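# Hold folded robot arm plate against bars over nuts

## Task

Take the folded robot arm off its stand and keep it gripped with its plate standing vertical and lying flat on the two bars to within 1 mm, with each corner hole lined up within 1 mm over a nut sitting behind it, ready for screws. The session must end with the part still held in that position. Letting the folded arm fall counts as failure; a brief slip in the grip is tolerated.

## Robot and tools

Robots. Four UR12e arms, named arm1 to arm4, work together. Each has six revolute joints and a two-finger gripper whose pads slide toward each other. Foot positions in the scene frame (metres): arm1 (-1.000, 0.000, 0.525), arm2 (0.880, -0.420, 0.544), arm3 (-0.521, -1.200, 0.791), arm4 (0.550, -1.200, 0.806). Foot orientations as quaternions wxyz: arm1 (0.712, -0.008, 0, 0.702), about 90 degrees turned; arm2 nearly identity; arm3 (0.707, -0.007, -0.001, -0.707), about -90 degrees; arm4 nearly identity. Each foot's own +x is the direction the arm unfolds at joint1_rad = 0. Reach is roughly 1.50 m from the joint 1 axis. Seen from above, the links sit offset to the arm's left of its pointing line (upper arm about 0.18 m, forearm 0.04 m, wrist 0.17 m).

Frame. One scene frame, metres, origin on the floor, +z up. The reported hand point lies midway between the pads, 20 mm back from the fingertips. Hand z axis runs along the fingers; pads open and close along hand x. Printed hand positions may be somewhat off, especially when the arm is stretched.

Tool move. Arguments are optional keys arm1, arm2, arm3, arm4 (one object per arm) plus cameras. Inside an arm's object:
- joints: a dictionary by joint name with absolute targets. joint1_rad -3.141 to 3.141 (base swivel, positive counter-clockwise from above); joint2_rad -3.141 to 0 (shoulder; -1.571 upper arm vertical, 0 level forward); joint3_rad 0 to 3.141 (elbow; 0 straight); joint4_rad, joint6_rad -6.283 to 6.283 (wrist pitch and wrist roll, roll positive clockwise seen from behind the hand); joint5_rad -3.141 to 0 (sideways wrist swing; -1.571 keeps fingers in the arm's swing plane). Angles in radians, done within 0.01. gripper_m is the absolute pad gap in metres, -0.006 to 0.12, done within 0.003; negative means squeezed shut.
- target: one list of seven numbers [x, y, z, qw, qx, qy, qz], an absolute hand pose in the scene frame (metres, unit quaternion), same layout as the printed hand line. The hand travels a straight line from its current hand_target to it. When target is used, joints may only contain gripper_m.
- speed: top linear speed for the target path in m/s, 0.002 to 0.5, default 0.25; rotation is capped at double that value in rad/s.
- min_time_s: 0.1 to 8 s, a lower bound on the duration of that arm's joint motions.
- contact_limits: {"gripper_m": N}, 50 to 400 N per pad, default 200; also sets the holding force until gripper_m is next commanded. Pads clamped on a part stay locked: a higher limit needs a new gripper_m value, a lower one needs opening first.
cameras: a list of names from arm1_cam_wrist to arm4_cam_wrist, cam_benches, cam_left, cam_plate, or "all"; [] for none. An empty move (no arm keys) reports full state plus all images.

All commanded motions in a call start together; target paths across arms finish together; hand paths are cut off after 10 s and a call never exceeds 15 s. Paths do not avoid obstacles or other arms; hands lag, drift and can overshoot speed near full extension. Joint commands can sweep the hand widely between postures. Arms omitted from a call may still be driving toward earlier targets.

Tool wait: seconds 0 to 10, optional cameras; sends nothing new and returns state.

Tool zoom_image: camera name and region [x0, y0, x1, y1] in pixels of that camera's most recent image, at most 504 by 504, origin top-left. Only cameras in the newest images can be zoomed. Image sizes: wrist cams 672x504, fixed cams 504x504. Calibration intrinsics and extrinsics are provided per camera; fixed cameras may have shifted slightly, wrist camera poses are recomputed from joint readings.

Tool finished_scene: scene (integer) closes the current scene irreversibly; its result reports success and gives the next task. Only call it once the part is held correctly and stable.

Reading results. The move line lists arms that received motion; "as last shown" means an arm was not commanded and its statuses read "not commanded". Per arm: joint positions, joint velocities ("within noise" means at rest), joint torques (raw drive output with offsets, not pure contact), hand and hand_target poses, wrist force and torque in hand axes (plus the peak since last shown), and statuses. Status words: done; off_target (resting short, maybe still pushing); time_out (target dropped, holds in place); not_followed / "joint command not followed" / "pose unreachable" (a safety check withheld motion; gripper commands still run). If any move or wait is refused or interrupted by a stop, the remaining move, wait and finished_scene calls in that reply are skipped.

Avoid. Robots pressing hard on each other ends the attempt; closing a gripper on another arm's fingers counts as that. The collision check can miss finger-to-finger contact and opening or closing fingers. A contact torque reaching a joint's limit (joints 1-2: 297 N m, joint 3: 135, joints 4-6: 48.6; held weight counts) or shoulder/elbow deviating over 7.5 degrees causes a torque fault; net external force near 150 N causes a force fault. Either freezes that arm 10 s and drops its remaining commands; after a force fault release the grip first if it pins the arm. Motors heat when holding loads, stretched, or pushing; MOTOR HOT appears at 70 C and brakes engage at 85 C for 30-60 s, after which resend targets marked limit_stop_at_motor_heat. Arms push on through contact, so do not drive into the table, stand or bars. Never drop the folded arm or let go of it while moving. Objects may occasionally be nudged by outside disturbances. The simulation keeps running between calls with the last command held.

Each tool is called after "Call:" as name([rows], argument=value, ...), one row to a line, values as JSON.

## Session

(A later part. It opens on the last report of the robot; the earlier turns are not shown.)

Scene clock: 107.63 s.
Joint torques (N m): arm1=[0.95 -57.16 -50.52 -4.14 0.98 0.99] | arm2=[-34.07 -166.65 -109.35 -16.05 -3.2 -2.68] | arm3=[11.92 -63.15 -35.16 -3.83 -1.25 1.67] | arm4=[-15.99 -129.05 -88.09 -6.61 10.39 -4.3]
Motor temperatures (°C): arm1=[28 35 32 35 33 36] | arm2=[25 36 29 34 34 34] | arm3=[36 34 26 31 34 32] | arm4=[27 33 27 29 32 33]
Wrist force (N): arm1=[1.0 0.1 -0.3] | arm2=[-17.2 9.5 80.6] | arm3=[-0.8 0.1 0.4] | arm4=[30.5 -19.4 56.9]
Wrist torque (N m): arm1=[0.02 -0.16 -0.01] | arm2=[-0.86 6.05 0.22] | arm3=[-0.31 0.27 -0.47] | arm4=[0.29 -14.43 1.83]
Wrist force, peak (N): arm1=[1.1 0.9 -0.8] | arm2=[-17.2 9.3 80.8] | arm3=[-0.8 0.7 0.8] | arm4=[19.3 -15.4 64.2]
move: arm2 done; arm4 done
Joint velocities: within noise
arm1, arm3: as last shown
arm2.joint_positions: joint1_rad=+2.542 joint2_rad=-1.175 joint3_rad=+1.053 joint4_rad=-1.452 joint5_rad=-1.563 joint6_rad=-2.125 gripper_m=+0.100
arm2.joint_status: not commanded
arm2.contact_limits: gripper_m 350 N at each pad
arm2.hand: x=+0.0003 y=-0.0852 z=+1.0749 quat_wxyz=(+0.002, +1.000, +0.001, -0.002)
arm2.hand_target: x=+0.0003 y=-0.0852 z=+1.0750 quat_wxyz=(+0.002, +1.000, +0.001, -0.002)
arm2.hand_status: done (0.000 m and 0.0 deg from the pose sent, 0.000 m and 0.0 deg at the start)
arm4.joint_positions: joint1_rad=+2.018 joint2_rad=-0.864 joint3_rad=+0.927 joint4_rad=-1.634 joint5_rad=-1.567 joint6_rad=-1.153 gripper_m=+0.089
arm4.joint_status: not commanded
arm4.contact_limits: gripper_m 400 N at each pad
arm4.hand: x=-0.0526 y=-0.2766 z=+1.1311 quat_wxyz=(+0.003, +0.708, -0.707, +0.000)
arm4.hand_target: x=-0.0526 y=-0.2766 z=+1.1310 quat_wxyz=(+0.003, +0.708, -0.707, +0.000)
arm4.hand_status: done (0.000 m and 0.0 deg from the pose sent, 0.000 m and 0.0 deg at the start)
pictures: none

Call:
move(arm2={"target":[0.00027,-0.08521,1.07506,0.002875,1,0.0006,-0.0024],"speed":0.003}, arm4={"target":[-0.05263,-0.27656,1.13139,0.00371,0.70753,-0.70668,0.00036],"speed":0.003}, cameras=["arm3_cam_wrist"])

Call:
zoom_image(camera="arm3_cam_wrist", region=[335, 235, 375, 275])

Call:
zoom_image(camera="arm3_cam_wrist", region=[340, 45, 380, 85])

Call:
zoom_image(camera="arm3_cam_wrist", region=[190, 230, 250, 270])

Call:
zoom_image(camera="arm3_cam_wrist", region=[350, 210, 410, 290])

Scene clock: 111.40 s.
Joint torques (N m): arm1=[-1.26 -59.85 -51.14 -4.32 0.69 0.43] | arm2=[-28.14 -173.67 -109.18 -14.04 -0.3 -2.35] | arm3=[12.34 -63.66 -35.82 -4.16 -1.29 1.55] | arm4=[-18.54 -148.44 -93.56 -5.43 10.96 -4]
Motor temperatures (°C): arm1=[28 35 32 35 33 36] | arm2=[25 36 29 34 34 34] | arm3=[36 34 26 31 34 32] | arm4=[27 33 27 29 32 33]
Wrist force (N): arm1=[0.2 0.3 -0.2] | arm2=[-18.4 5.9 84.3] | arm3=[-0.6 0.4 0.6] | arm4=[31.5 -18.3 66.8]
Wrist torque (N m): arm1=[0.05 -0.04 -0.01] | arm2=[-0.78 5.87 0.02] | arm3=[-0.25 0.24 -0.48] | arm4=[0.33 -17.63 1.89]
Wrist force, peak (N): arm1=[1.1 0.7 -0.4] | arm2=[-18.4 6.0 84.5] | arm3=[-0.9 0.6 0.5] | arm4=[31.4 -18.2 66.9]
move: arm2 done; arm4 done
Joint velocities: within noise
arm1, arm3: as last shown
arm2.joint_positions: joint1_rad=+2.542 joint2_rad=-1.175 joint3_rad=+1.053 joint4_rad=-1.451 joint5_rad=-1.562 joint6_rad=-2.125 gripper_m=+0.100
arm2.joint_status: not commanded
arm2.contact_limits: gripper_m 350 N at each pad
arm2.hand: x=+0.0003 y=-0.0852 z=+1.0750 quat_wxyz=(+0.003, +1.000, +0.001, -0.002)
arm2.hand_target: x=+0.0003 y=-0.0852 z=+1.0751 quat_wxyz=(+0.003, +1.000, +0.001, -0.002)
arm2.hand_status: done (0.000 m and 0.0 deg from the pose sent, 0.000 m and 0.1 deg at the start)
arm4.joint_positions: joint1_rad=+2.018 joint2_rad=-0.863 joint3_rad=+0.925 joint4_rad=-1.631 joint5_rad=-1.567 joint6_rad=-1.153 gripper_m=+0.089
arm4.joint_status: not commanded
arm4.contact_limits: gripper_m 400 N at each pad
arm4.hand: x=-0.0526 y=-0.2766 z=+1.1313 quat_wxyz=(+0.004, +0.708, -0.707, +0.000)
arm4.hand_target: x=-0.0526 y=-0.2766 z=+1.1314 quat_wxyz=(+0.004, +0.708, -0.707, +0.000)
arm4.hand_status: done (0.000 m and 0.0 deg from the pose sent, 0.000 m and 0.1 deg at the start)
arm3_cam_wrist: T_world_to_cam=[[-0.88382, 0.46443, -0.05638, 0.00985], [0.00687, 0.13338, 0.99104, -1.1289], [0.46779, 0.87551, -0.12108, 0.57561]] pos_world=[-0.2528, -0.35795, 1.18903]

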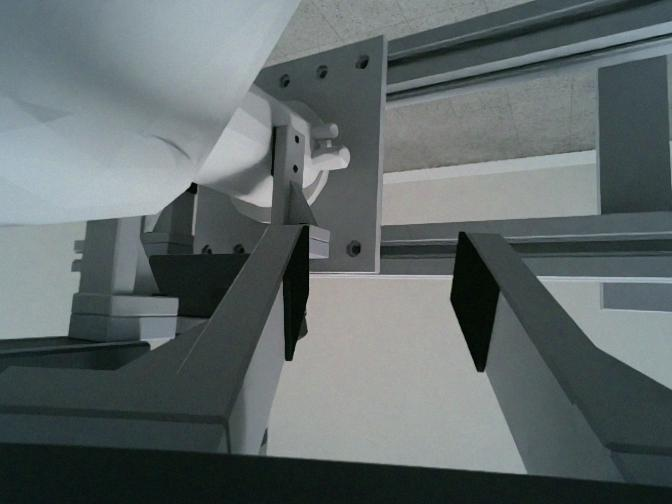

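Scaled by 12.600 from the camera's image (finer frame: 960x720).

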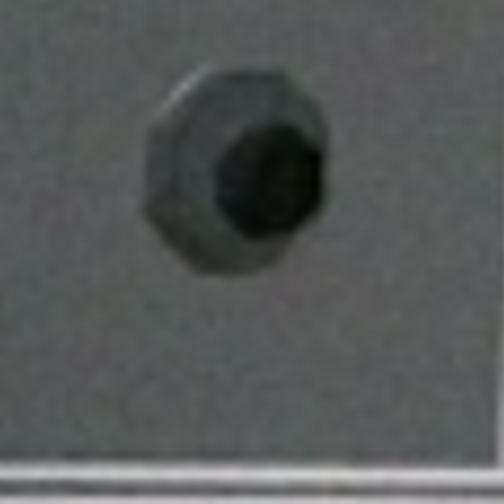

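Scaled by 12.600 from the camera's image (finer frame: 960x720).

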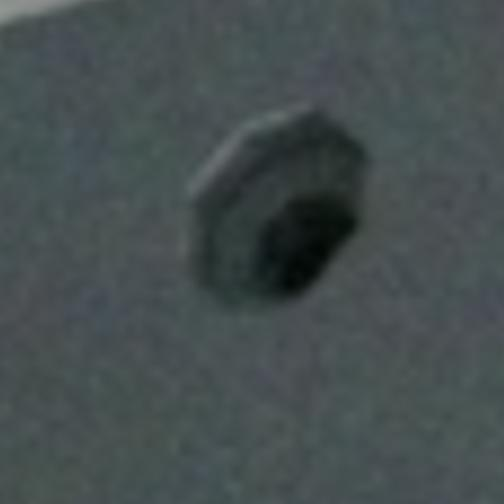

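Scaled by 8.400 from the camera's image (finer frame: 960x720).

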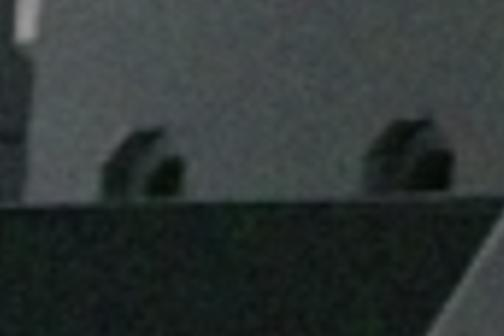

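Scaled by 6.300 from the camera's image (finer frame: 960x720).

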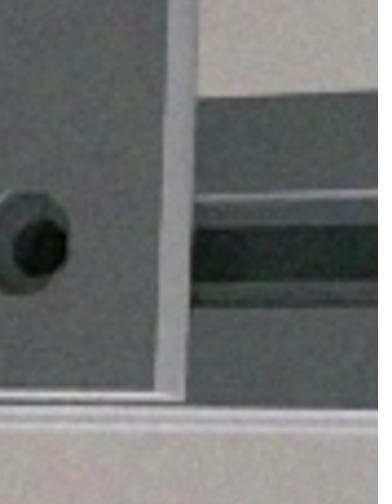

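Call:
move(arm2={"target":[0.00015,-0.08594,1.07531,0.002875,1,0.001,-0.0018],"speed":0.003}, arm4={"target":[-0.05266,-0.27733,1.13158,0.00329,0.70781,-0.7064,0.00078],"speed":0.003})

Call:
move(arm2={"target":[0.00015,-0.08514,1.07531,0.002875,1,0.001,-0.0018],"speed":0.003}, arm4={"target":[-0.05266,-0.27653,1.13158,0.00329,0.70781,-0.7064,0.00078],"speed":0.003}, cameras=["arm3_cam_wrist"])

Call:
zoom_image(camera="arm3_cam_wrist", region=[335, 235, 375, 275])

Call:
zoom_image(camera="arm3_cam_wrist", region=[340, 45, 380, 85])

Call:
zoom_image(camera="arm3_cam_wrist", region=[190, 230, 250, 270])

Scene clock: 117.80 s.
Joint torques (N m): arm1=[1.61 -55.87 -50.32 -3.77 0.94 0.46] | arm2=[15.98 -166.12 -102.44 -13.13 3.08 2.32] | arm3=[11.68 -62.32 -35.04 -4.06 -1.41 1.82] | arm4=[26.6 -176.86 -76.15 1.3 7.91 -4.48]
Motor temperatures (°C): arm1=[28 35 32 35 33 35] | arm2=[25 36 29 34 34 34] | arm3=[36 34 26 31 34 32] | arm4=[27 33 27 29 32 33]
Wrist force (N): arm1=[0.6 0.7 0.1] | arm2=[-10.1 -9.5 80.3] | arm3=[-0.5 0.4 0.4] | arm4=[8.4 -10.9 71.3]
Wrist torque (N m): arm1=[0.11 -0.10 -0.01] | arm2=[-0.43 5.54 0.33] | arm3=[-0.26 0.24 -0.47] | arm4=[0.32 -16.98 2.12]
Wrist force, peak (N): arm1=[1.3 0.5 -0.8] | arm2=[-19.5 -1.7 85.0] | arm3=[-0.7 1.0 0.7] | arm4=[29.0 -16.9 72.3]
move: arm2 done; arm4 done
Joint velocities: within noise
arm1, arm3: as last shown
arm2.joint_positions: joint1_rad=+2.543 joint2_rad=-1.175 joint3_rad=+1.051 joint4_rad=-1.449 joint5_rad=-1.562 joint6_rad=-2.125 gripper_m=+0.100
arm2.joint_status: not commanded
arm2.contact_limits: gripper_m 350 N at each pad
arm2.hand: x=+0.0002 y=-0.0859 z=+1.0753 quat_wxyz=(+0.003, +1.000, +0.001, -0.002)
arm2.hand_target: x=+0.0001 y=-0.0859 z=+1.0753 quat_wxyz=(+0.003, +1.000, +0.001, -0.002)
arm2.hand_status: done (0.000 m and 0.0 deg from the pose sent, 0.001 m and 0.1 deg at the start)
arm4.joint_positions: joint1_rad=+2.019 joint2_rad=-0.864 joint3_rad=+0.927 joint4_rad=-1.631 joint5_rad=-1.568 joint6_rad=-1.153 gripper_m=+0.089
arm4.joint_status: not commanded
arm4.contact_limits: gripper_m 400 N at each pad
arm4.hand: x=-0.0526 y=-0.2773 z=+1.1316 quat_wxyz=(+0.003, +0.708, -0.706, +0.001)
arm4.hand_target: x=-0.0527 y=-0.2773 z=+1.1316 quat_wxyz=(+0.003, +0.708, -0.706, +0.001)
arm4.hand_status: done (0.000 m and 0.0 deg from the pose sent, 0.001 m and 0.1 deg at the start)
pictures: none

Scene clock: 118.77 s.
Joint torques (N m): arm1=[0.52 -57.66 -49.43 -4.11 0.8 0.87] | arm2=[-29.73 -163.79 -107.47 -16.84 -2.45 -3.71] | arm3=[11.33 -63.39 -34.98 -4.34 -1.37 1.64] | arm4=[-18.53 -137.87 -88.49 -7.52 9.73 -6.16]
Motor temperatures (°C): arm1=[28 35 32 35 33 35] | arm2=[25 36 29 34 34 34] | arm3=[36 34 26 31 34 32] | arm4=[27 33 27 29 32 33]
Wrist force (N): arm1=[1.1 0.7 -0.5] | arm2=[-14.2 7.2 78.5] | arm3=[-0.4 0.1 0.5] | arm4=[28.2 -12.4 66.2]
Wrist torque (N m): arm1=[0.11 -0.18 -0.01] | arm2=[-0.76 5.80 1.21] | arm3=[-0.30 0.20 -0.47] | arm4=[0.35 -17.30 3.64]
Wrist force, peak (N): arm1=[0.9 0.8 -1.0] | arm2=[-10.1 -9.1 80.1] | arm3=[-0.4 0.8 0.9] | arm4=[6.6 -9.8 73.3]
move: arm2 done; arm4 done
Joint velocities: within noise
arm1, arm3: as last shown
arm2.joint_positions: joint1_rad=+2.542 joint2_rad=-1.174 joint3_rad=+1.051 joint4_rad=-1.449 joint5_rad=-1.562 joint6_rad=-2.126 gripper_m=+0.100
arm2.joint_status: not commanded
arm2.contact_limits: gripper_m 350 N at each pad
arm2.hand: x=+0.0001 y=-0.0852 z=+1.0753 quat_wxyz=(+0.003, +1.000, +0.001, -0.002)
arm2.hand_target: x=+0.0001 y=-0.0851 z=+1.0753 quat_wxyz=(+0.003, +1.000, +0.001, -0.002)
arm2.hand_status: done (0.000 m and 0.0 deg from the pose sent, 0.001 m and 0.0 deg at the start)
arm4.joint_positions: joint1_rad=+2.019 joint2_rad=-0.863 joint3_rad=+0.924 joint4_rad=-1.630 joint5_rad=-1.568 joint6_rad=-1.153 gripper_m=+0.089
arm4.joint_status: not commanded
arm4.contact_limits: gripper_m 400 N at each pad
arm4.hand: x=-0.0527 y=-0.2766 z=+1.1316 quat_wxyz=(+0.003, +0.708, -0.706, +0.001)
arm4.hand_target: x=-0.0527 y=-0.2765 z=+1.1316 quat_wxyz=(+0.003, +0.708, -0.706, +0.001)
arm4.hand_status: done (0.000 m and 0.0 deg from the pose sent, 0.001 m and 0.0 deg at the start)
arm3_cam_wrist: T_world_to_cam=[[-0.88382, 0.46443, -0.05638, 0.00985], [0.00687, 0.13338, 0.99104, -1.1289], [0.46779, 0.87551, -0.12108, 0.57561]] pos_world=[-0.2528, -0.35795, 1.18903]

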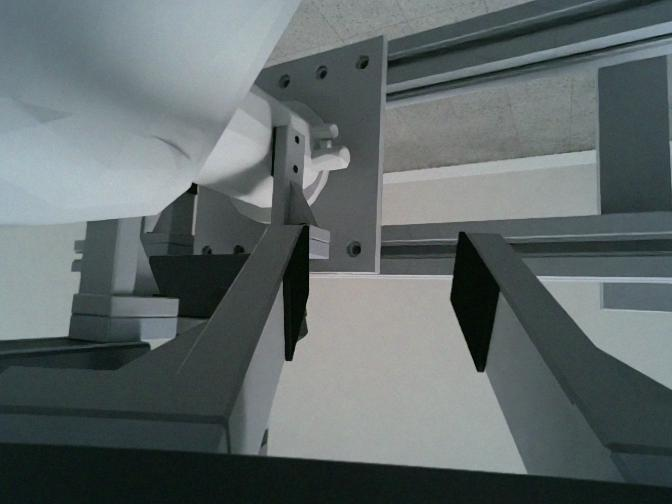

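Scaled by 12.600 from the camera's image (finer frame: 960x720).

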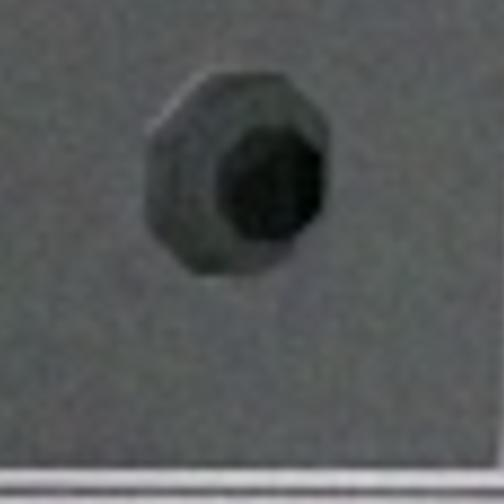

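Scaled by 12.600 from the camera's image (finer frame: 960x720).

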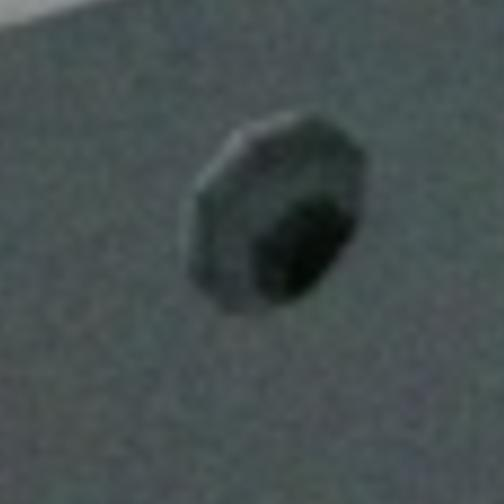

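Scaled by 8.400 from the camera's image (finer frame: 960x720).

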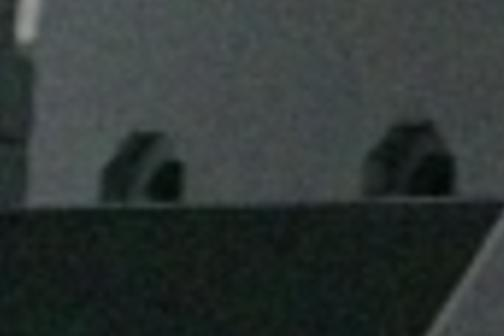

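Call:
finished_scene(scene=2)

The scene is finished: the task was done.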